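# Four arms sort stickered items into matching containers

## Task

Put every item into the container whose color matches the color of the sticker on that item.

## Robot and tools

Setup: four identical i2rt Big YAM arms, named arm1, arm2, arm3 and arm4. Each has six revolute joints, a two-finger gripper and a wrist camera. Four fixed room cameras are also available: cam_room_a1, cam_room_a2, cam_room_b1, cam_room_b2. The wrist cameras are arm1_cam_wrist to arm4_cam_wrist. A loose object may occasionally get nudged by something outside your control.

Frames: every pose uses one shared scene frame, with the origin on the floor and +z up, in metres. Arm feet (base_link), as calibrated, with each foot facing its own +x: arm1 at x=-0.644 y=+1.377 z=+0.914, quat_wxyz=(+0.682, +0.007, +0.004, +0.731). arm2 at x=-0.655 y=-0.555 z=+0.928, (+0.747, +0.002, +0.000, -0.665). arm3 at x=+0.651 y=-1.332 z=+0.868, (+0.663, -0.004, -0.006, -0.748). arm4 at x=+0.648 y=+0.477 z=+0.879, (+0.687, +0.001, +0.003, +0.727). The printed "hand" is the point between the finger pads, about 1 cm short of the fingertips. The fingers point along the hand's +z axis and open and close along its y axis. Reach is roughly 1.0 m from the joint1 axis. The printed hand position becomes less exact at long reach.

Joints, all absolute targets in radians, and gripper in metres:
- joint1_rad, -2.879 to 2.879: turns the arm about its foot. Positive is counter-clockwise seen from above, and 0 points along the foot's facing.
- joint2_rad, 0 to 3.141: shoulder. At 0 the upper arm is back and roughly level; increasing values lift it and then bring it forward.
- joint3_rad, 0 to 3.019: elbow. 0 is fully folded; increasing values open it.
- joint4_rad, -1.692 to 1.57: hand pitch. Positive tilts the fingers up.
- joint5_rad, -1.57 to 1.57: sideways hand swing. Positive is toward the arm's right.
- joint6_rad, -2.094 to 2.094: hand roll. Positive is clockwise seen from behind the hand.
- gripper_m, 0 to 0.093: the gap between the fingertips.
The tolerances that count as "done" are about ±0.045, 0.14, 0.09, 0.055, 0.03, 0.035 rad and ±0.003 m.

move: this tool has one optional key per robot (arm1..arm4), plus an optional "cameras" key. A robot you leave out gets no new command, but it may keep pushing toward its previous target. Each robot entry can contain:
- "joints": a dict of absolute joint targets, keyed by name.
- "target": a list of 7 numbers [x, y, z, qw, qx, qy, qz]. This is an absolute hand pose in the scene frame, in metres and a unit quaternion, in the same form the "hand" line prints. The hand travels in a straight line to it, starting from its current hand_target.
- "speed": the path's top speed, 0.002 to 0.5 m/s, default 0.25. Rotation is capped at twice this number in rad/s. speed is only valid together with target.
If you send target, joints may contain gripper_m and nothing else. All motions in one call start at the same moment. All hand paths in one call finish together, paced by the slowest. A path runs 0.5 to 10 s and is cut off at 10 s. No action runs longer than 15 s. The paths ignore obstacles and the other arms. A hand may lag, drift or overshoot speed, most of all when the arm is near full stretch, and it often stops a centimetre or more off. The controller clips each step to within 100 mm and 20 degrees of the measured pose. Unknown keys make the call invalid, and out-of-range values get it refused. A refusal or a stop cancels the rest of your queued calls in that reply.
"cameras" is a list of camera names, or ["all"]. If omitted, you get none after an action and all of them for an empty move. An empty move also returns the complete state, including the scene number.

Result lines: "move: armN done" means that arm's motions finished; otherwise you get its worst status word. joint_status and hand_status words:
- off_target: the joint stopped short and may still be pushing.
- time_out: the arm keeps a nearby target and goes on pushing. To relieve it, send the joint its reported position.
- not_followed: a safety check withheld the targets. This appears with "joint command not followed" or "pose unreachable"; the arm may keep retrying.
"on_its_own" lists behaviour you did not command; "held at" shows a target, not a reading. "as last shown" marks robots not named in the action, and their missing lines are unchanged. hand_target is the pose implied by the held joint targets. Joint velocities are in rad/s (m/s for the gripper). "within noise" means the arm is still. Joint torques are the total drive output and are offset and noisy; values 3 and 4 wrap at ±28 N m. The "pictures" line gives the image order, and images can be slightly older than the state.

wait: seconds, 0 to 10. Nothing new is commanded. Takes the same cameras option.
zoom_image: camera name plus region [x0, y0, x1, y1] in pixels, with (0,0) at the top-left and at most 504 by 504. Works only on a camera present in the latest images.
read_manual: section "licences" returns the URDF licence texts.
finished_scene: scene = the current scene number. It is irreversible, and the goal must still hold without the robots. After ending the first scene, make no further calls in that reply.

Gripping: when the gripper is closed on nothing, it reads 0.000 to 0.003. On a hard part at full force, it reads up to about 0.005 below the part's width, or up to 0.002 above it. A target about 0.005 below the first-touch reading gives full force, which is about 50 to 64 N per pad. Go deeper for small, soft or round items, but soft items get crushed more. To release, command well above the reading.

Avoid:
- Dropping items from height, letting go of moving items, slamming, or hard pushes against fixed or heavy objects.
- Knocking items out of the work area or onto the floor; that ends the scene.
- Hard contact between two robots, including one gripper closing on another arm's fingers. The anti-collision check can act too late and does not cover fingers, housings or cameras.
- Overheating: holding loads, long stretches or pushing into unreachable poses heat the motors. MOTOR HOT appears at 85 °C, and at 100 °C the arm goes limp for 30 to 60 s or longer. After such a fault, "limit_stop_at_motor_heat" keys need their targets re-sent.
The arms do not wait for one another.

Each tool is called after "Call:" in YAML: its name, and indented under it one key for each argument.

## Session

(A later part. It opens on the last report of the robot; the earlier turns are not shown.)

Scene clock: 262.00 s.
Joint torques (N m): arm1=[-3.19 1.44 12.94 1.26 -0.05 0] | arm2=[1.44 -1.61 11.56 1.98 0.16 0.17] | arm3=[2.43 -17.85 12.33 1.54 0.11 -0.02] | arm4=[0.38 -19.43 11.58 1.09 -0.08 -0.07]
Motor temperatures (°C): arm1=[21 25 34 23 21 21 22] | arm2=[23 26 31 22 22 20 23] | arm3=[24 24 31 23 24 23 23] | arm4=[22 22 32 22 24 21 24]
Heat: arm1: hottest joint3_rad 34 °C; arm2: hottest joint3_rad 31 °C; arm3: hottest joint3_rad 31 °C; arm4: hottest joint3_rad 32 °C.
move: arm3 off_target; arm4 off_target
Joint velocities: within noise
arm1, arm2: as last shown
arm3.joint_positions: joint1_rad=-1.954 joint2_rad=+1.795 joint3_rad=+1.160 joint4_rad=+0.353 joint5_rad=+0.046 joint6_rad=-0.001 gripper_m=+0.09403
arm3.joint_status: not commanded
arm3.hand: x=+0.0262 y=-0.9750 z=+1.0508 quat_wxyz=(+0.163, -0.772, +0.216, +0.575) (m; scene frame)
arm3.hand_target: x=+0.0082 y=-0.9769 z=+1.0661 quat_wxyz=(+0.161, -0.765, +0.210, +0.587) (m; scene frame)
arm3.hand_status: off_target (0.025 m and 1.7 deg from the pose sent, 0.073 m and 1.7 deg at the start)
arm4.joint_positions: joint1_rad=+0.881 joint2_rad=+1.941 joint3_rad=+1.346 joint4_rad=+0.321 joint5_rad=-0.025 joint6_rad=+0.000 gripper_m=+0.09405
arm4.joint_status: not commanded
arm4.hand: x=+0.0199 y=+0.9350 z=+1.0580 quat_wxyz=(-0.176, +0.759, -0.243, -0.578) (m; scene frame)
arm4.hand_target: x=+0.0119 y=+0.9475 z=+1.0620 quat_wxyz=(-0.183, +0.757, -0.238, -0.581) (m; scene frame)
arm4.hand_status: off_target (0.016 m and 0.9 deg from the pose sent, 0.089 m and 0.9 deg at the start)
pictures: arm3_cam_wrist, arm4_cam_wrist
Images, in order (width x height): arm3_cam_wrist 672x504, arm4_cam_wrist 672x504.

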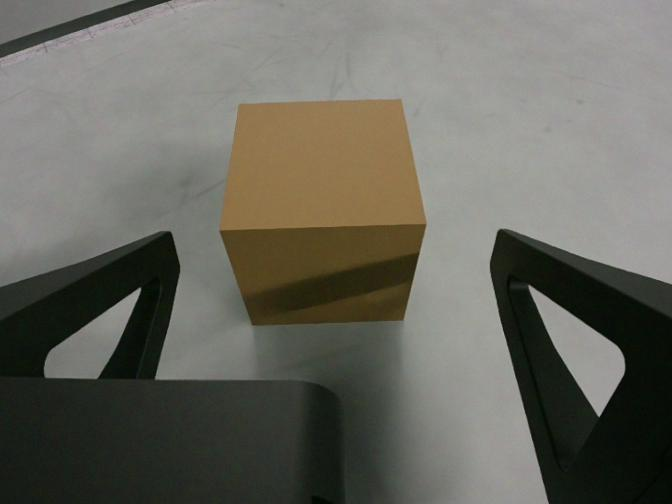

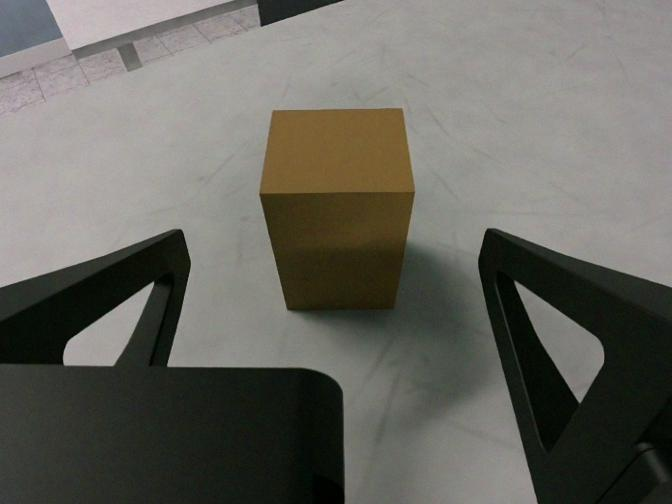

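Call:
move:
  arm3: {"target":[-0.021,-0.962,1.036,0.1614,-0.765,0.210,0.587],"speed":0.08}
  arm4: {"target":[-0.023,0.972,1.045,0.1826,-0.757,0.238,0.581],"speed":0.08}
  cameras: ["arm3_cam_wrist","arm4_cam_wrist"]

Scene clock: 268.30 s.
Joint torques (N m): arm1=[-2.43 1.9 13.01 1.42 -0.03 -0.02] | arm2=[1.38 -1.55 11.55 1.96 0.15 0.15] | arm3=[2.43 -18.61 12.01 2.5 0.11 -0.02] | arm4=[0.85 -21.3 11.86 1.18 0.03 -0.09]
Motor temperatures (°C): arm1=[21 25 34 23 21 21 22] | arm2=[23 26 31 22 22 20 23] | arm3=[24 24 31 23 24 23 23] | arm4=[22 23 33 22 24 21 24]
Heat: arm1: hottest joint3_rad 34 °C; arm2: hottest joint3_rad 31 °C; arm3: hottest joint3_rad 31 °C; arm4: hottest joint3_rad 33 °C.
move: arm3 off_target; arm4 off_target
Joint velocities: within noise
arm1, arm2: as last shown
arm3.joint_positions: joint1_rad=-1.953 joint2_rad=+1.900 joint3_rad=+1.243 joint4_rad=+0.364 joint5_rad=+0.047 joint6_rad=-0.001 gripper_m=+0.09402
arm3.joint_status: not commanded
arm3.hand: x=-0.0005 y=-0.9611 z=+1.0230 quat_wxyz=(+0.162, -0.776, +0.217, +0.570) (m; scene frame)
arm3.hand_target: x=-0.0196 y=-0.9629 z=+1.0364 quat_wxyz=(+0.161, -0.765, +0.210, +0.587) (m; scene frame)
arm3.hand_status: off_target (0.024 m and 2.4 deg from the pose sent, 0.051 m and 1.7 deg at the start)
arm4.joint_positions: joint1_rad=+0.881 joint2_rad=+2.058 joint3_rad=+1.486 joint4_rad=+0.293 joint5_rad=-0.025 joint6_rad=+0.000 gripper_m=+0.09405
arm4.joint_status: not commanded
arm4.hand: x=-0.0135 y=+0.9594 z=+1.0389 quat_wxyz=(-0.176, +0.760, -0.243, -0.577) (m; scene frame)
arm4.hand_target: x=-0.0219 y=+0.9714 z=+1.0451 quat_wxyz=(-0.183, +0.757, -0.238, -0.581) (m; scene frame)
arm4.hand_status: off_target (0.017 m and 1.1 deg from the pose sent, 0.058 m and 1.0 deg at the start)
pictures: arm3_cam_wrist, arm4_cam_wrist
Images, in order (width x height): arm3_cam_wrist 672x504, arm4_cam_wrist 672x504.

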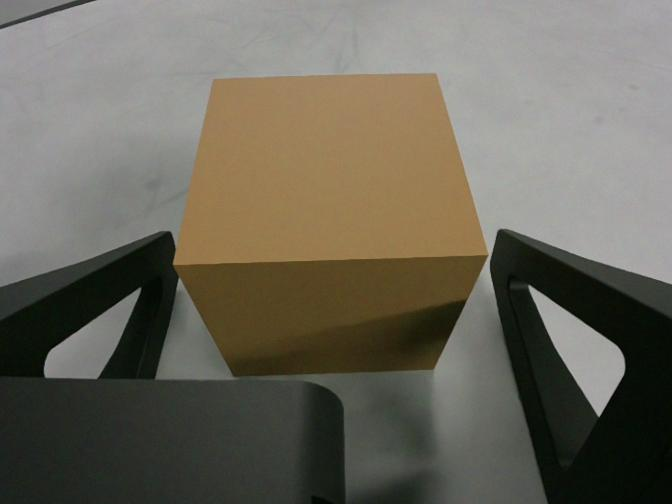

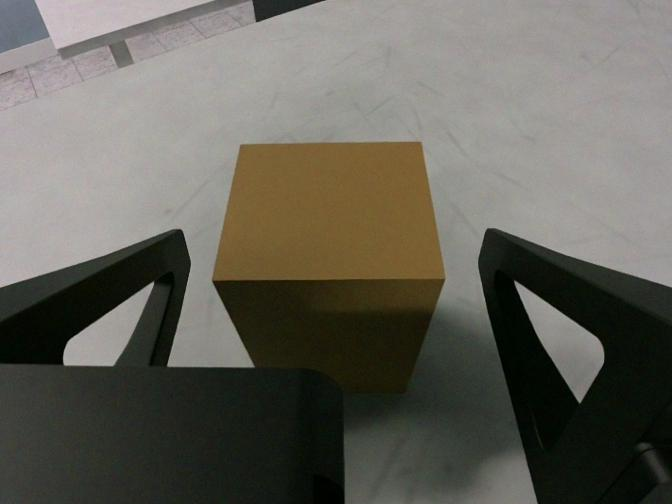

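Call:
move:
  arm3: {"target":[-0.026,-0.959,1.022,0.1614,-0.765,0.210,0.587],"speed":0.08}
  arm4: {"target":[-0.035,0.980,1.03,0.1826,-0.757,0.238,0.581],"speed":0.08}

Call:
move:
  arm3: {"joints":{"gripper_m":0.04}}
  arm4: {"joints":{"gripper_m":0.037}}
  cameras: ["arm3_cam_wrist","arm4_cam_wrist"]

Scene clock: 274.53 s.
Joint torques (N m): arm1=[-3.14 2.14 12.9 1.51 -0.03 0] | arm2=[1.38 -1.61 11.52 1.96 0.15 0.16] | arm3=[2.49 -17.9 11.49 2.24 0 -0.03] | arm4=[0.79 -22.3 11.85 1.37 0.02 -0.07]
Motor temperatures (°C): arm1=[21 25 34 23 21 21 22] | arm2=[23 26 31 22 22 20 23] | arm3=[24 25 31 23 24 23 23] | arm4=[22 23 33 22 24 21 24]
Heat: arm1: hottest joint3_rad 34 °C; arm2: hottest joint3_rad 31 °C; arm3: hottest joint3_rad 31 °C; arm4: hottest joint3_rad 33 °C.
move: arm3 off_target; arm4 off_target
Joint velocities: within noise
arm1, arm2: as last shown
arm3.joint_positions: joint1_rad=-1.953 joint2_rad=+1.921 joint3_rad=+1.261 joint4_rad=+0.392 joint5_rad=+0.049 joint6_rad=-0.002 gripper_m=+0.09402
arm3.joint_status: not commanded
arm3.hand: x=-0.0074 y=-0.9568 z=+1.0242 quat_wxyz=(+0.165, -0.768, +0.215, +0.580) (m; scene frame)
arm3.hand_target: x=-0.0249 y=-0.9596 z=+1.0222 quat_wxyz=(+0.161, -0.765, +0.210, +0.587) (m; scene frame)
arm3.hand_status: off_target (0.019 m and 1.2 deg from the pose sent, 0.026 m and 2.4 deg at the start)
arm4.joint_positions: joint1_rad=+0.881 joint2_rad=+2.110 joint3_rad=+1.533 joint4_rad=+0.293 joint5_rad=-0.025 joint6_rad=+0.000 gripper_m=+0.09405
arm4.joint_status: not commanded
arm4.hand: x=-0.0251 y=+0.9678 z=+1.0239 quat_wxyz=(-0.175, +0.761, -0.244, -0.575) (m; scene frame)
arm4.hand_target: x=-0.0339 y=+0.9793 z=+1.0303 quat_wxyz=(-0.183, +0.757, -0.238, -0.581) (m; scene frame)
arm4.hand_status: off_target (0.017 m and 1.3 deg from the pose sent, 0.031 m and 1.2 deg at the start)
pictures: none

Scene clock: 275.17 s.
Joint torques (N m): arm1=[-3.02 1.79 12.97 1.47 -0.04 -0.02] | arm2=[1.44 -1.67 11.54 1.95 0.15 0.15] | arm3=[2.43 -17.96 11.21 2.21 0 -0.02] | arm4=[0.44 -22.18 11.78 1.25 0.03 -0.06]
Motor temperatures (°C): arm1=[21 25 34 23 21 21 22] | arm2=[23 26 31 22 22 20 23] | arm3=[24 25 31 23 24 23 23] | arm4=[22 23 33 22 24 21 24]
Heat: arm1: hottest joint3_rad 34 °C; arm2: hottest joint3_rad 31 °C; arm3: hottest joint3_rad 31 °C; arm4: hottest joint3_rad 33 °C.
move: arm3 off_target; arm4 off_target
Joint velocities: within noise
arm1, arm2: as last shown
arm3.joint_positions: joint1_rad=-1.953 joint2_rad=+1.924 joint3_rad=+1.264 joint4_rad=+0.394 joint5_rad=+0.049 joint6_rad=-0.002 gripper_m=+0.05294
arm3.joint_status: gripper_m off_target (ended at +0.05297, target +0.04000)
arm3.hand: x=-0.0086 y=-0.9565 z=+1.0244 quat_wxyz=(+0.165, -0.768, +0.215, +0.581) (m; scene frame)
arm3.hand_target: x=-0.0250 y=-0.9598 z=+1.0221 quat_wxyz=(+0.161, -0.765, +0.210, +0.587) (m; scene frame)
arm3.hand_status: not commanded
arm4.joint_positions: joint1_rad=+0.881 joint2_rad=+2.110 joint3_rad=+1.534 joint4_rad=+0.293 joint5_rad=-0.025 joint6_rad=-0.001 gripper_m=+0.04409
arm4.joint_status: gripper_m off_target (ended at +0.04412, target +0.03700)
arm4.hand: x=-0.0252 y=+0.9679 z=+1.0243 quat_wxyz=(-0.176, +0.761, -0.243, -0.575) (m; scene frame)
arm4.hand_target: x=-0.0338 y=+0.9793 z=+1.0303 quat_wxyz=(-0.183, +0.757, -0.238, -0.581) (m; scene frame)
arm4.hand_status: not commanded
pictures: arm3_cam_wrist, arm4_cam_wrist
Images, in order (width x height): arm3_cam_wrist 672x504, arm4_cam_wrist 672x504.

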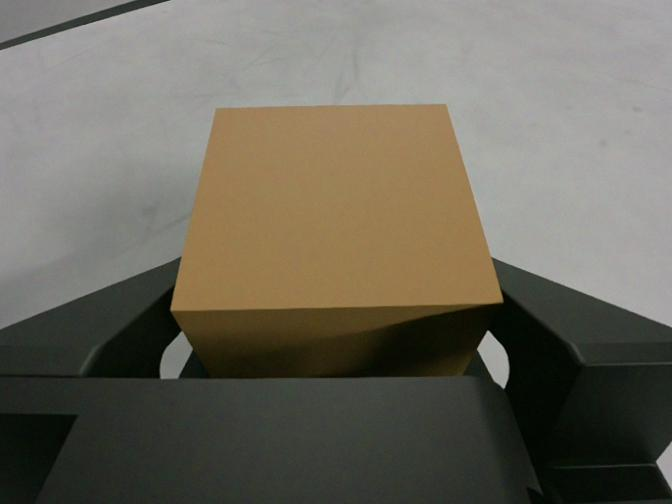

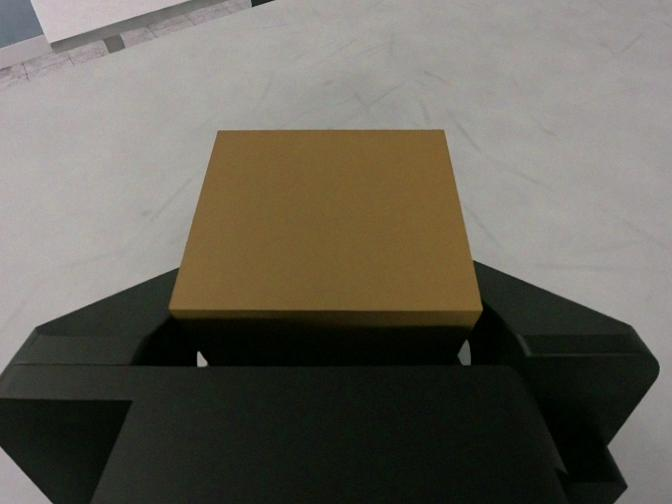

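Call:
move:
  arm3: {"target":[-0.010,-0.956,1.13,0.1614,-0.765,0.210,0.587],"speed":0.12}
  arm4: {"target":[-0.025,0.968,1.13,0.1826,-0.757,0.238,0.581],"speed":0.12}

Call:
move:
  arm3: {"target":[0.30,-1.123,1.2,0.1614,-0.765,0.210,0.587],"speed":0.25}
  arm4: {"target":[0.285,0.735,1.2,0.1826,-0.757,0.238,0.581],"speed":0.25}

Call:
move:
  arm3: {"joints":{"joint2_rad":0.6,"joint3_rad":1.3,"joint4_rad":-1.1,"joint5_rad":0,"joint6_rad":0}}
  arm4: {"joints":{"joint2_rad":0.6,"joint3_rad":1.3,"joint4_rad":-1.1,"joint5_rad":0,"joint6_rad":0}}

Call:
move:
  arm3: {"joints":{"joint1_rad":1.6}}
  arm4: {"joints":{"joint1_rad":-1.72}}
  cameras: ["cam_room_a1","cam_room_a2","arm3_cam_wrist","arm4_cam_wrist"]

Scene clock: 294.07 s.
Joint torques (N m): arm1=[-3.19 1.26 12.94 1.4 -0.09 -0.01] | arm2=[1.32 -1.67 11.52 1.96 0.15 0.16] | arm3=[1.32 -21.01 13.26 1.66 -0.09 -0.06] | arm4=[0.97 -24.23 12.36 1.22 0.21 -0.05]
Motor temperatures (°C): arm1=[21 25 35 23 21 21 22] | arm2=[23 25 32 22 22 20 23] | arm3=[24 25 31 23 24 23 24] | arm4=[22 23 35 22 24 21 25]
Heat: arm1: hottest joint3_rad 35 °C; arm2: hottest joint3_rad 32 °C; arm3: hottest joint3_rad 31 °C; arm4: hottest joint3_rad 35 °C.
move: arm3 off_target; arm4 off_target
Joint velocities: within noise
arm1.joint_positions: joint1_rad=-2.249 joint2_rad=+0.581 joint3_rad=+0.514 joint4_rad=-0.171 joint5_rad=-0.011 joint6_rad=+0.007 gripper_m=+0.09296
arm1.joint_status: not commanded
arm1.hand: x=-0.3391 y=+1.1689 z=+1.2198 quat_wxyz=(-0.586, -0.235, -0.755, +0.180) (m; scene frame)
arm1.hand_target: x=-0.3401 y=+1.1650 z=+1.2200 quat_wxyz=(-0.581, -0.238, -0.757, +0.183) (m; scene frame)
arm1.hand_status: not commanded
arm2.joint_positions: joint1_rad=+0.920 joint2_rad=+0.589 joint3_rad=+0.490 joint4_rad=-0.132 joint5_rad=+0.007 joint6_rad=-0.010 gripper_m=+0.09292
arm2.joint_status: not commanded
arm2.hand: x=-0.3410 y=-0.7440 z=+1.2310 quat_wxyz=(-0.598, -0.206, -0.756, +0.168) (m; scene frame)
arm2.hand_target: x=-0.3401 y=-0.7419 z=+1.2200 quat_wxyz=(-0.587, -0.210, -0.765, +0.161) (m; scene frame)
arm2.hand_status: not commanded
arm3.joint_positions: joint1_rad=-1.953 joint2_rad=+1.790 joint3_rad=+1.308 joint4_rad=+0.170 joint5_rad=+0.036 joint6_rad=-0.002 gripper_m=+0.05298
arm3.joint_status: not commanded
arm3.hand: x=+0.0013 y=-0.9635 z=+1.0936 quat_wxyz=(+0.156, -0.782, +0.214, +0.564) (m; scene frame)
arm3.hand_target: x=-0.0080 y=-0.9572 z=+1.1302 quat_wxyz=(+0.161, -0.765, +0.210, +0.587) (m; scene frame)
arm3.hand_status: off_target (0.039 m and 3.4 deg from the pose sent, 0.106 m and 1.1 deg at the start)
arm4.joint_positions: joint1_rad=+0.881 joint2_rad=+1.994 joint3_rad=+1.562 joint4_rad=+0.112 joint5_rad=-0.024 joint6_rad=-0.001 gripper_m=+0.04409
arm4.joint_status: not commanded
arm4.hand: x=-0.0155 y=+0.9615 z=+1.0909 quat_wxyz=(-0.172, +0.772, -0.247, -0.561) (m; scene frame)
arm4.hand_target: x=-0.0230 y=+0.9666 z=+1.1302 quat_wxyz=(-0.183, +0.757, -0.238, -0.581) (m; scene frame)
arm4.hand_status: off_target (0.041 m and 3.3 deg from the pose sent, 0.106 m and 1.3 deg at the start)
pictures: none

Scene clock: 296.37 s.
Joint torques (N m): arm1=[-3.49 1.79 12.98 1.43 -0.07 -0.01] | arm2=[1.32 -1.67 11.51 1.96 0.17 0.16] | arm3=[0.38 -2.84 9.77 1.73 -0.1 -0.08] | arm4=[1.08 -4.6 9.96 1.16 0.23 0]
Motor temperatures (°C): arm1=[21 25 35 23 21 21 22] | arm2=[23 25 32 22 22 20 23] | arm3=[24 25 31 23 24 23 24] | arm4=[22 23 35 22 24 21 25]
Heat: arm1: hottest joint3_rad 35 °C; arm2: hottest joint3_rad 32 °C; arm3: hottest joint3_rad 31 °C; arm4: hottest joint3_rad 35 °C.
move: arm3 done; arm4 done
Joint velocities: within noise
arm1, arm2: as last shown
arm3.joint_positions: joint1_rad=-1.953 joint2_rad=+0.725 joint3_rad=+0.639 joint4_rad=-0.158 joint5_rad=+0.025 joint6_rad=-0.002 gripper_m=+0.05299
arm3.joint_status: not commanded
arm3.hand: x=+0.2982 y=-1.1275 z=+1.2043 quat_wxyz=(+0.158, -0.763, +0.207, +0.592) (m; scene frame)
arm3.hand_target: x=+0.3001 y=-1.1231 z=+1.2001 quat_wxyz=(+0.161, -0.765, +0.210, +0.587) (m; scene frame)
arm3.hand_status: done (0.006 m and 0.8 deg from the pose sent, 0.355 m and 3.4 deg at the start)
arm4.joint_positions: joint1_rad=+0.893 joint2_rad=+0.872 joint3_rad=+0.660 joint4_rad=-0.041 joint5_rad=-0.007 joint6_rad=-0.001 gripper_m=+0.04409
arm4.joint_status: not commanded
arm4.hand: x=+0.2880 y=+0.7363 z=+1.2015 quat_wxyz=(-0.183, +0.753, -0.241, -0.585) (m; scene frame)
arm4.hand_target: x=+0.2851 y=+0.7350 z=+1.1999 quat_wxyz=(-0.183, +0.757, -0.238, -0.581) (m; scene frame)
arm4.hand_status: done (0.004 m and 0.7 deg from the pose sent, 0.392 m and 3.3 deg at the start)
pictures: none

Scene clock: 297.90 s.
Joint torques (N m): arm1=[-2.32 1.49 13.16 1.63 -0.04 -0.03] | arm2=[1.55 -1.55 11.51 1.96 0.16 0.16] | arm3=[0.32 1.26 12.16 1.59 -0.08 -0.03] | arm4=[0.97 1.55 9.87 1.13 0.2 0.07]
Motor temperatures (°C): arm1=[21 25 35 23 21 21 22] | arm2=[23 25 32 22 22 20 23] | arm3=[24 25 32 23 24 23 24] | arm4=[22 23 35 22 24 21 25]
Heat: arm1: hottest joint3_rad 35 °C; arm2: hottest joint3_rad 32 °C; arm3: hottest joint3_rad 32 °C; arm4: hottest joint3_rad 35 °C.
move: arm3 done; arm4 done
Joint velocities: within noise
arm1, arm2: as last shown
arm3.joint_positions: joint1_rad=-1.954 joint2_rad=+0.596 joint3_rad=+1.256 joint4_rad=-1.097 joint5_rad=+0.002 joint6_rad=-0.002 gripper_m=+0.05299
arm3.joint_status: all done
arm3.hand: x=+0.4117 y=-1.1918 z=+1.3937 quat_wxyz=(+0.130, -0.818, +0.213, +0.518) (m; scene frame)
arm3.hand_target: x=+0.4171 y=-1.1912 z=+1.4152 quat_wxyz=(+0.136, -0.807, +0.216, +0.532) (m; scene frame)
arm3.hand_status: not commanded
arm4.joint_positions: joint1_rad=+0.893 joint2_rad=+0.597 joint3_rad=+1.273 joint4_rad=-1.091 joint5_rad=-0.004 joint6_rad=-0.001 gripper_m=+0.04409
arm4.joint_status: all done
arm4.hand: x=+0.4293 y=+0.6373 z=+1.4182 quat_wxyz=(-0.164, +0.797, -0.256, -0.522) (m; scene frame)
arm4.hand_target: x=+0.4315 y=+0.6341 z=+1.4297 quat_wxyz=(-0.165, +0.793, -0.253, -0.528) (m; scene frame)
arm4.hand_status: not commanded
pictures: none

Scene clock: 300.43 s.
Joint torques (N m): arm1=[-2.9 1.67 12.97 1.39 0 -0.04] | arm2=[1.38 -1.61 11.51 1.96 0.16 0.17] | arm3=[2.08 0.38 12.12 1.63 0.11 -0.03] | arm4=[0.21 1.32 9.76 1.07 0.07 0.08]
Motor temperatures (°C): arm1=[21 24 35 23 21 21 22] | arm2=[23 25 32 22 22 20 23] | arm3=[24 25 32 23 24 23 24] | arm4=[22 23 35 22 24 21 26]
Heat: arm1: hottest joint3_rad 35 °C; arm2: hottest joint3_rad 32 °C; arm3: hottest joint3_rad 32 °C; arm4: hottest joint3_rad 35 °C.
move: arm3 done; arm4 done
Joint velocities: within noise
arm1, arm2: as last shown
arm3.joint_positions: joint1_rad=+1.589 joint2_rad=+0.604 joint3_rad=+1.256 joint4_rad=-1.097 joint5_rad=-0.002 joint6_rad=-0.002 gripper_m=+0.05298
arm3.joint_status: all done
arm3.hand: x=+0.9251 y=-1.3527 z=+1.3945 quat_wxyz=(-0.534, -0.038, -0.844, +0.033) (m; scene frame)
arm3.hand_target: x=+0.9175 y=-1.3491 z=+1.4179 quat_wxyz=(-0.553, -0.034, -0.832, +0.031) (m; scene frame)
arm3.hand_status: not commanded
arm4.joint_positions: joint1_rad=-1.717 joint2_rad=+0.597 joint3_rad=+1.273 joint4_rad=-1.091 joint5_rad=+0.001 joint6_rad=-0.001 gripper_m=+0.04411
arm4.joint_status: all done
arm4.hand: x=+0.9211 y=+0.4543 z=+1.4165 quat_wxyz=(-0.544, -0.036, -0.838, +0.027) (m; scene frame)
arm4.hand_target: x=+0.9175 y=+0.4540 z=+1.4280 quat_wxyz=(-0.550, -0.038, -0.834, +0.027) (m; scene frame)
arm4.hand_status: not commanded
pictures: arm3_cam_wrist, arm4_cam_wrist, cam_room_a1, cam_room_a2
Images, in order (width x height): arm3_cam_wrist 672x504, arm4_cam_wrist 672x504, cam_room_a1 672x504, cam_room_a2 672x504.

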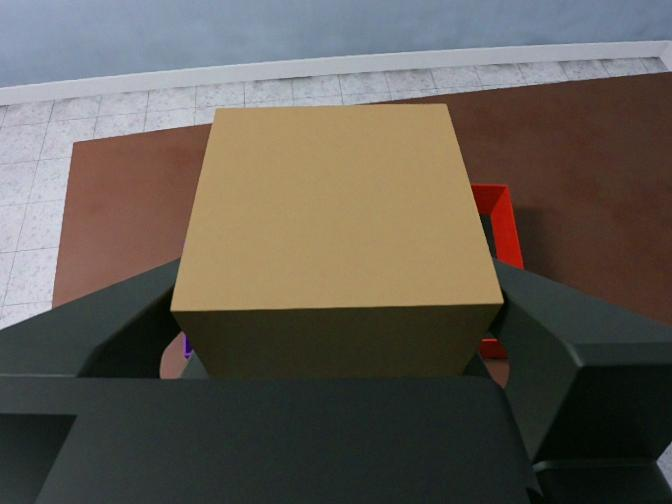

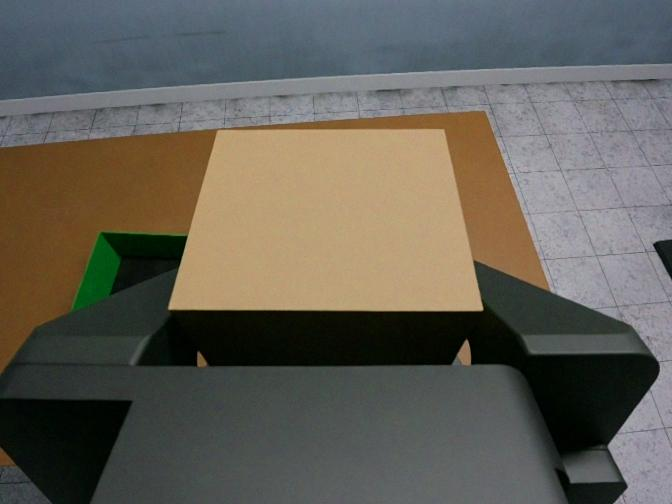

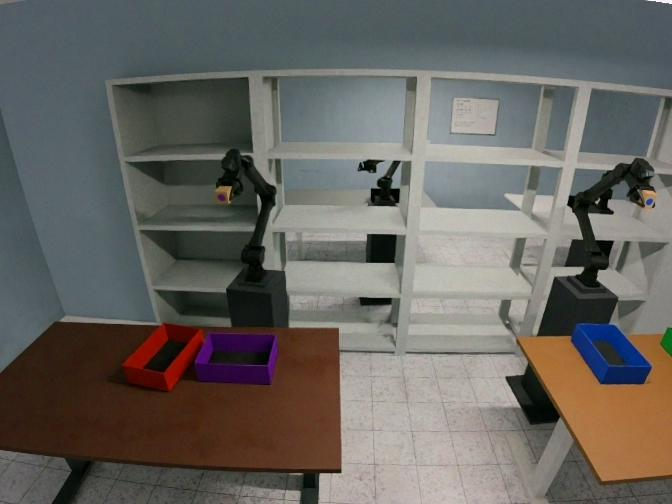

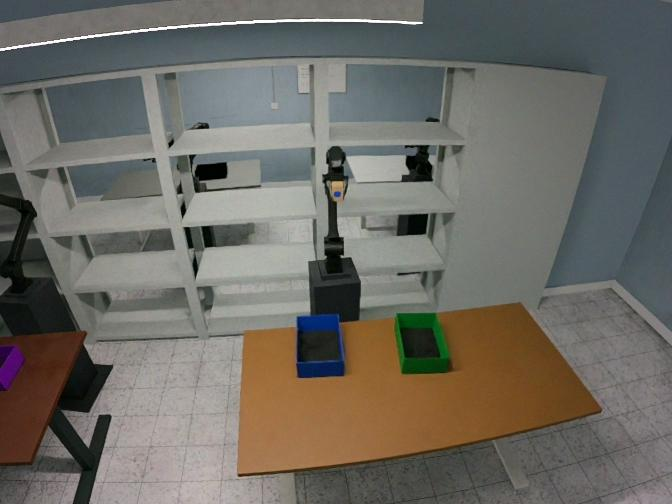

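Call:
move:
  arm3: {"target":[1.21,-1.258,1.0,0,0,1,0]}
  arm4: {"target":[1.137,0.34,1.0,0,0,1,0]}
  cameras: ["arm3_cam_wrist","arm4_cam_wrist","cam_room_a1","cam_room_a2"]

Call:
zoom_image:
  camera: "cam_room_a1"
  region: [140, 250, 308, 402]

Call:
zoom_image:
  camera: "cam_room_a2"
  region: [250, 250, 418, 402]

Scene clock: 308.00 s.
Joint torques (N m): arm1=[-2.61 1.61 12.92 1.35 -0.01 -0.01] | arm2=[1.38 -1.61 11.52 1.95 0.15 0.16] | arm3=[1.9 -21.54 12.33 -0.51 -0.05 0] | arm4=[0.15 -17.26 11.02 -0.49 0.17 -0.07]
Motor temperatures (°C): arm1=[21 24 35 23 21 21 22] | arm2=[23 25 32 22 22 20 23] | arm3=[24 25 32 23 24 23 24] | arm4=[22 23 35 22 24 21 26]
Heat: arm1: hottest joint3_rad 35 °C; arm2: hottest joint3_rad 32 °C; arm3: hottest joint3_rad 32 °C; arm4: hottest joint3_rad 35 °C.
move: arm3 off_target; arm4 off_target
Joint velocities: within noise
arm1, arm2: as last shown
arm3.joint_positions: joint1_rad=+1.802 joint2_rad=+1.867 joint3_rad=+1.550 joint4_rad=-1.312 joint5_rad=-0.012 joint6_rad=+0.120 gripper_m=+0.05298
arm3.joint_status: not commanded
arm3.hand: x=+1.1931 y=-1.2682 z=+0.9737 quat_wxyz=(+0.029, -0.005, -1.000, +0.004) (m; scene frame)
arm3.hand_target: x=+1.2085 y=-1.2582 z=+1.0002 quat_wxyz=(+0.000, +0.000, -1.000, +0.000) (m; scene frame)
arm3.hand_status: off_target (0.033 m and 3.4 deg from the pose sent, 0.496 m and 64.8 deg at the start)
arm4.joint_positions: joint1_rad=-1.895 joint2_rad=+1.720 joint3_rad=+1.337 joint4_rad=-1.225 joint5_rad=-0.008 joint6_rad=-0.260 gripper_m=+0.04411
arm4.joint_status: not commanded
arm4.hand: x=+1.1216 y=+0.3486 z=+0.9816 quat_wxyz=(+0.019, -0.004, -1.000, -0.007) (m; scene frame)
arm4.hand_target: x=+1.1361 y=+0.3402 z=+1.0001 quat_wxyz=(+0.000, +0.000, -1.000, +0.000) (m; scene frame)
arm4.hand_status: off_target (0.025 m and 2.4 deg from the pose sent, 0.483 m and 66.1 deg at the start)
pictures: arm3_cam_wrist, arm4_cam_wrist, cam_room_a1, cam_room_a2
Images, in order (width x height): arm3_cam_wrist 672x504, arm4_cam_wrist 672x504, cam_room_a1 672x504, cam_room_a2 672x504.

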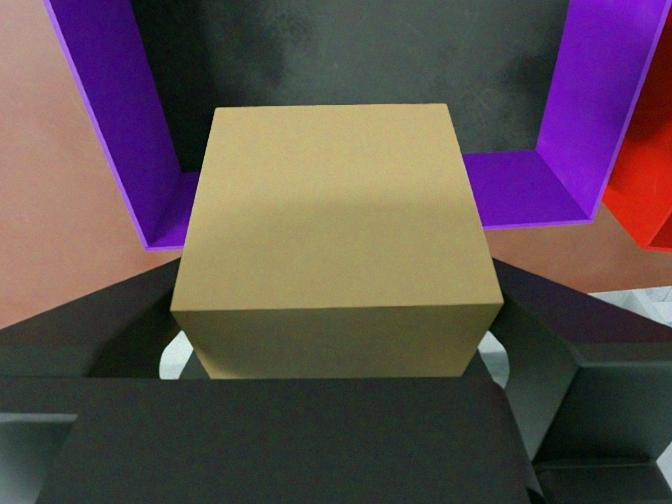

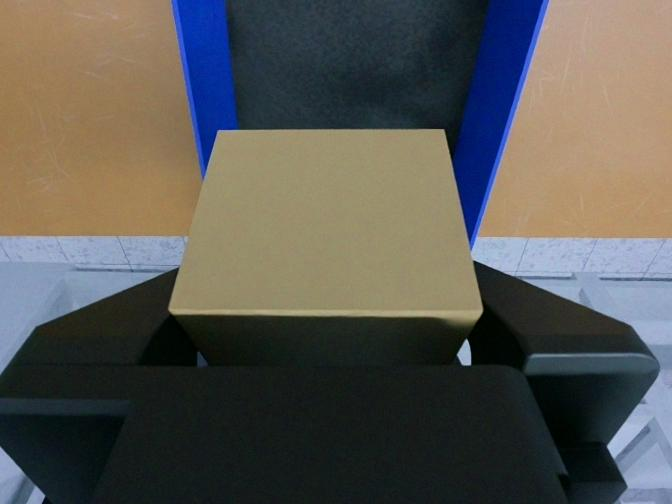

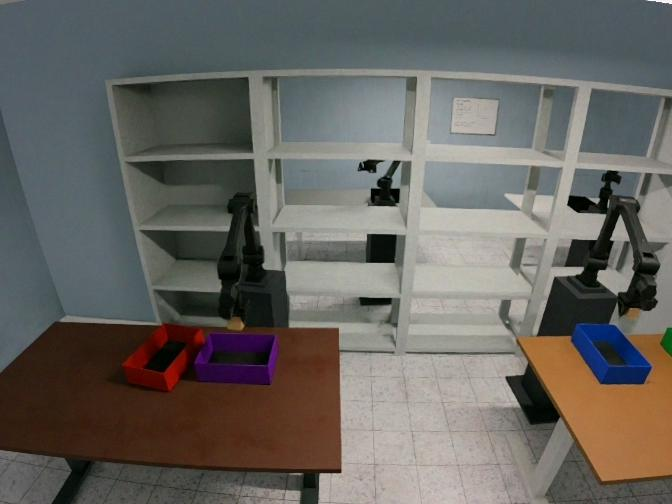

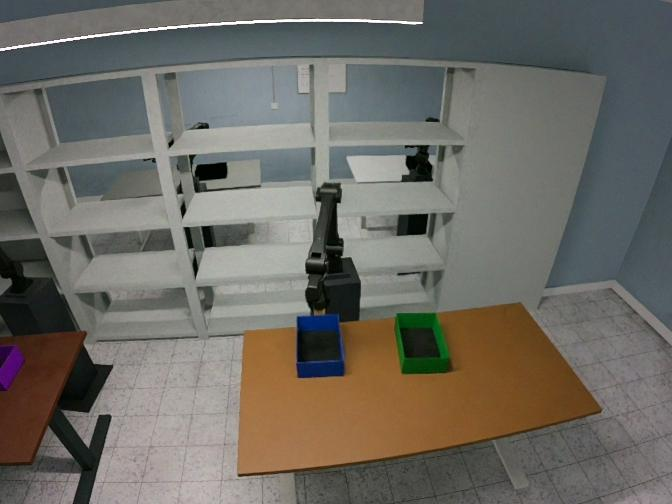

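Scaled by 3.000.

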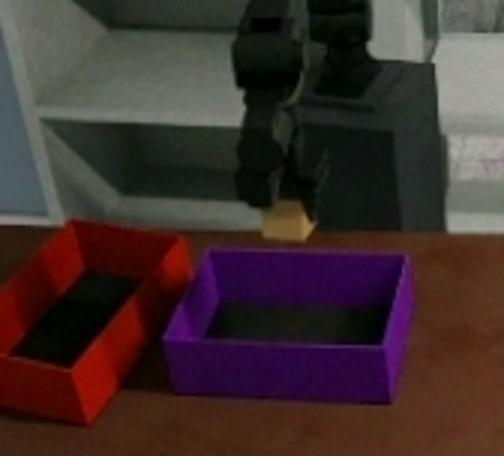

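Scaled by 3.000.

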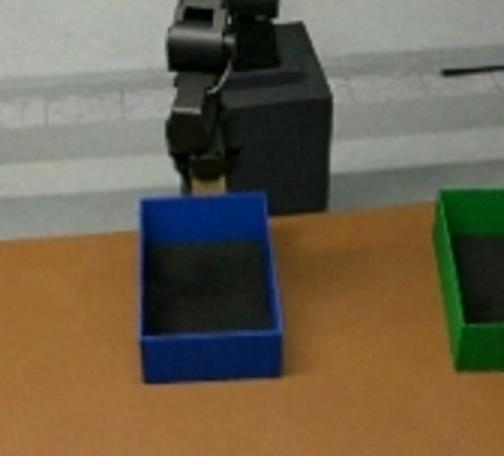

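Call:
move:
  arm3: {"target":[1.265,-1.275,0.93,0,0,1,0],"speed":0.15}
  arm4: {"target":[1.18,0.335,0.93,0,0,1,0],"speed":0.15}
  cameras: ["arm3_cam_wrist","arm4_cam_wrist","cam_room_a1","cam_room_a2"]

Call:
zoom_image:
  camera: "cam_room_a1"
  region: [140, 250, 308, 402]

Call:
zoom_image:
  camera: "cam_room_a2"
  region: [250, 250, 418, 402]

Scene clock: 322.87 s.
Joint torques (N m): arm1=[-2.37 1.38 12.96 1.36 -0.1 -0.01] | arm2=[1.38 -1.61 11.59 1.96 0.16 0.16] | arm3=[0.21 -22.83 12.07 0.09 0.02 -0.12] | arm4=[1.26 -18.43 10.5 0.36 0.18 -0.01]
Motor temperatures (°C): arm1=[21 24 36 23 21 21 22] | arm2=[23 25 32 22 22 20 23] | arm3=[24 25 32 23 24 23 24] | arm4=[22 24 36 22 24 21 26]
Heat: arm1: hottest joint3_rad 36 °C; arm2: hottest joint3_rad 32 °C; arm3: hottest joint3_rad 32 °C; arm4: hottest joint3_rad 36 °C.
move: arm3 off_target; arm4 off_target
Joint velocities: within noise
arm1, arm2: as last shown
arm3.joint_positions: joint1_rad=+1.792 joint2_rad=+2.047 joint3_rad=+1.657 joint4_rad=-1.241 joint5_rad=-0.012 joint6_rad=+0.095 gripper_m=+0.05298
arm3.joint_status: not commanded
arm3.hand: x=+1.2418 y=-1.2701 z=+0.9106 quat_wxyz=(+0.030, +0.002, -1.000, +0.004) (m; scene frame)
arm3.hand_target: x=+1.2637 y=-1.2753 z=+0.9306 quat_wxyz=(+0.000, +0.000, -1.000, +0.000) (m; scene frame)
arm3.hand_status: off_target (0.031 m and 3.5 deg from the pose sent, 0.084 m and 3.4 deg at the start)
arm4.joint_positions: joint1_rad=-1.895 joint2_rad=+1.880 joint3_rad=+1.391 joint4_rad=-1.124 joint5_rad=-0.007 joint6_rad=-0.261 gripper_m=+0.04411
arm4.joint_status: not commanded
arm4.hand: x=+1.1580 y=+0.3383 z=+0.9205 quat_wxyz=(+0.022, -0.004, -1.000, -0.007) (m; scene frame)
arm4.hand_target: x=+1.1792 y=+0.3353 z=+0.9305 quat_wxyz=(+0.000, +0.000, -1.000, +0.000) (m; scene frame)
arm4.hand_status: off_target (0.024 m and 2.7 deg from the pose sent, 0.079 m and 2.4 deg at the start)
pictures: arm3_cam_wrist, arm4_cam_wrist, cam_room_a1, cam_room_a2
Images, in order (width x height): arm3_cam_wrist 672x504, arm4_cam_wrist 672x504, cam_room_a1 672x504, cam_room_a2 672x504.

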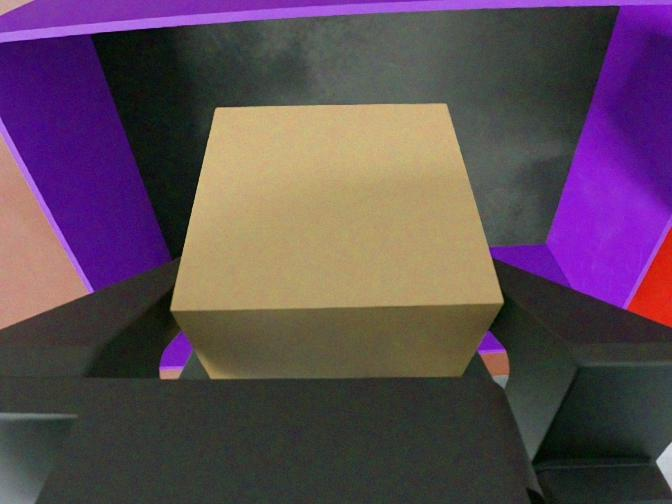

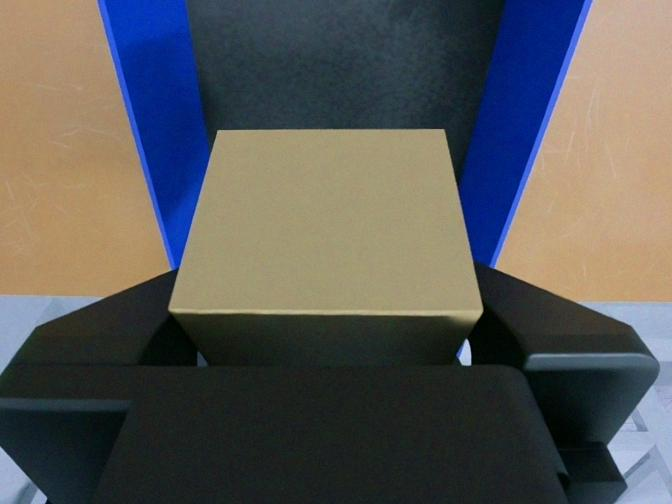

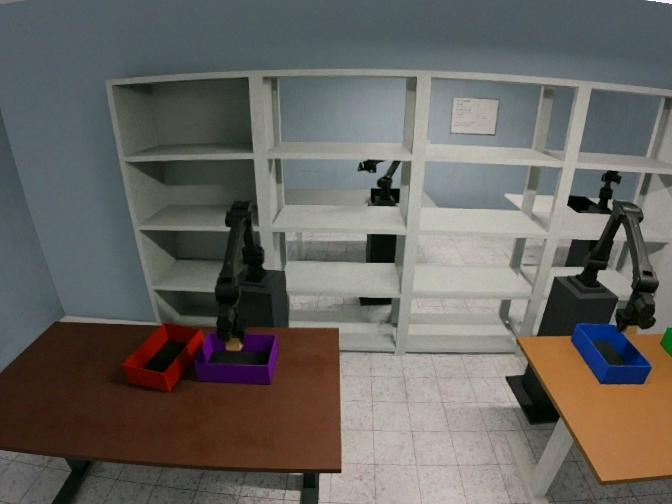

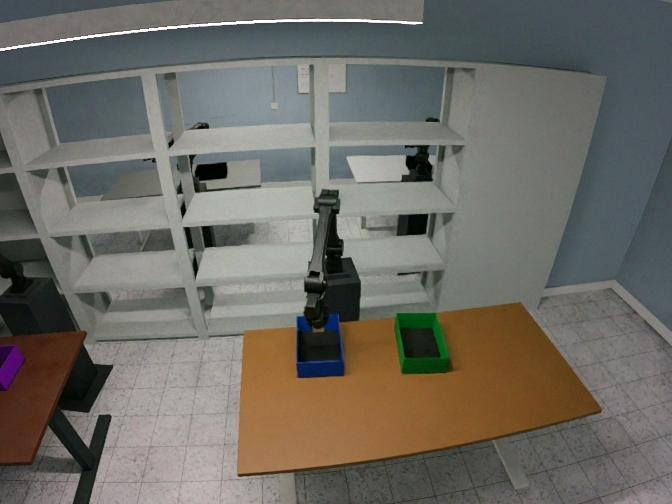

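Scaled by 3.000.

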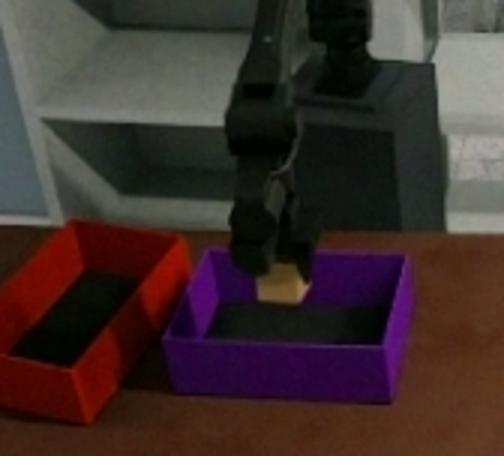

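Scaled by 3.000.

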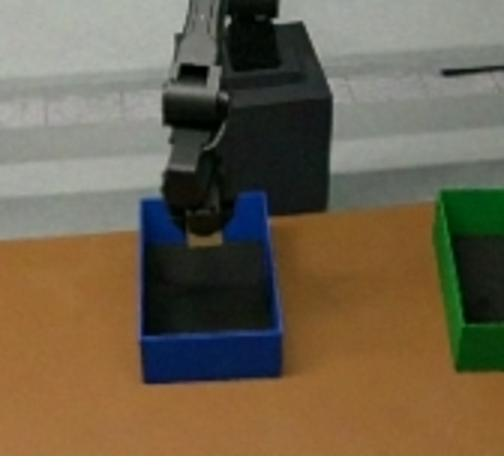

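Call:
move:
  arm3: {"target":[1.27,-1.285,0.81,0,0,1,0],"speed":0.15}
  arm4: {"target":[1.21,0.338,0.81,0,0,1,0],"speed":0.15}
  cameras: ["arm3_cam_wrist","arm4_cam_wrist","cam_room_a1","cam_room_a2"]

Call:
zoom_image:
  camera: "cam_room_a1"
  region: [140, 250, 308, 402]

Call:
zoom_image:
  camera: "cam_room_a2"
  region: [250, 250, 418, 402]

Scene clock: 330.63 s.
Joint torques (N m): arm1=[-2.9 1.79 13 1.37 -0.07 -0.03] | arm2=[1.26 -1.67 11.49 1.94 0.16 0.17] | arm3=[-0.09 -18.73 6.24 1.32 0.08 -0.12] | arm4=[1.26 -20.31 9.05 0.39 0.16 0.18]
Motor temperatures (°C): arm1=[21 24 36 23 21 21 22] | arm2=[23 25 32 22 22 20 23] | arm3=[24 26 32 23 24 23 24] | arm4=[22 24 37 22 24 21 26]
Heat: arm1: hottest joint3_rad 36 °C; arm2: hottest joint3_rad 32 °C; arm3: hottest joint3_rad 32 °C; arm4: hottest joint3_rad 37 °C.
move: arm3 off_target; arm4 off_target
Joint velocities: within noise
arm1, arm2: as last shown
arm3.joint_positions: joint1_rad=+1.781 joint2_rad=+2.145 joint3_rad=+1.637 joint4_rad=-1.029 joint5_rad=-0.015 joint6_rad=+0.081 gripper_m=+0.05299
arm3.joint_status: not commanded
arm3.hand: x=+1.2750 y=-1.2735 z=+0.8454 quat_wxyz=(-0.017, +0.005, -1.000, -0.002) (m; scene frame)
arm3.hand_target: x=+1.2683 y=-1.2847 z=+0.8114 quat_wxyz=(+0.000, +0.000, -1.000, +0.000) (m; scene frame)
arm3.hand_status: off_target (0.038 m and 2.0 deg from the pose sent, 0.106 m and 3.5 deg at the start)
arm4.joint_positions: joint1_rad=-1.877 joint2_rad=+2.106 joint3_rad=+1.413 joint4_rad=-0.911 joint5_rad=-0.007 joint6_rad=-0.257 gripper_m=+0.04411
arm4.joint_status: not commanded
arm4.hand: x=+1.1891 y=+0.3398 z=+0.8064 quat_wxyz=(+0.018, +0.004, -1.000, -0.006) (m; scene frame)
arm4.hand_target: x=+1.2094 y=+0.3381 z=+0.8106 quat_wxyz=(+0.000, +0.000, -1.000, +0.000) (m; scene frame)
arm4.hand_status: off_target (0.021 m and 2.2 deg from the pose sent, 0.122 m and 2.7 deg at the start)
pictures: arm3_cam_wrist, arm4_cam_wrist, cam_room_a1, cam_room_a2
Images, in order (width x height): arm3_cam_wrist 672x504, arm4_cam_wrist 672x504, cam_room_a1 672x504, cam_room_a2 672x504.

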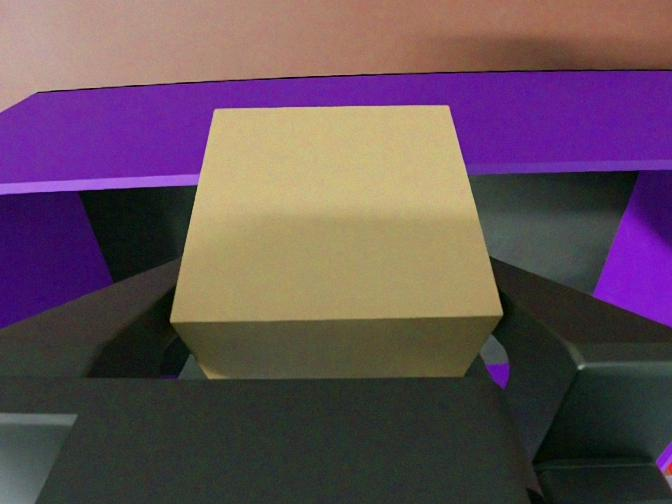

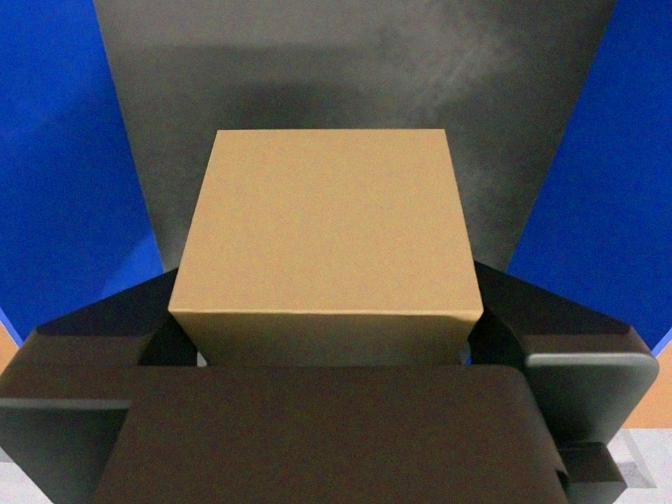

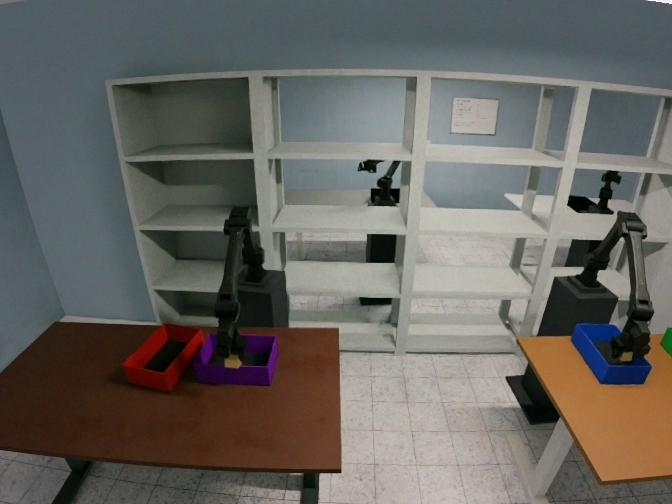

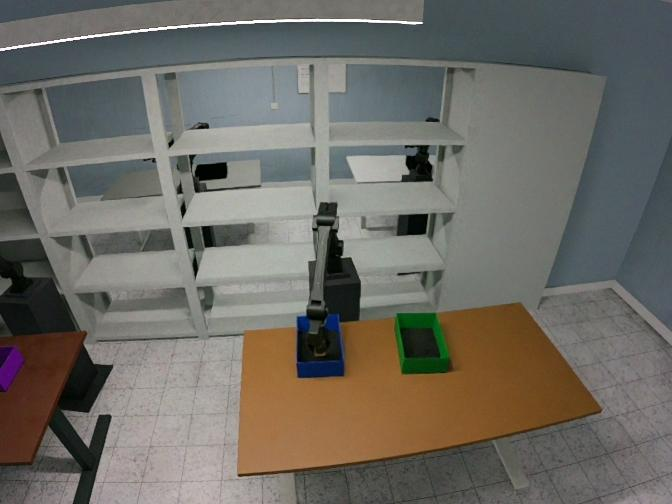

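Scaled by 3.000.

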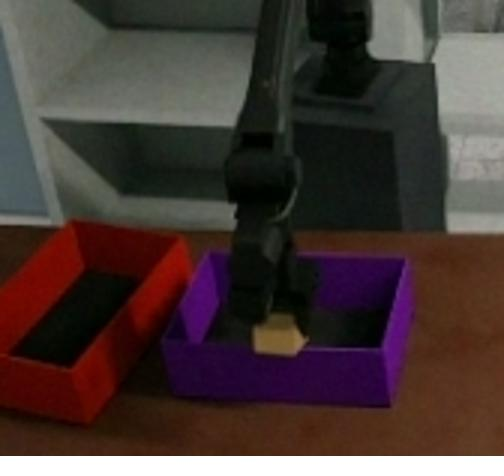

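Scaled by 3.000.

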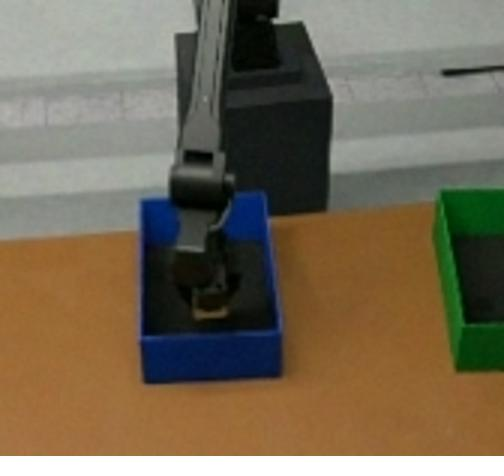

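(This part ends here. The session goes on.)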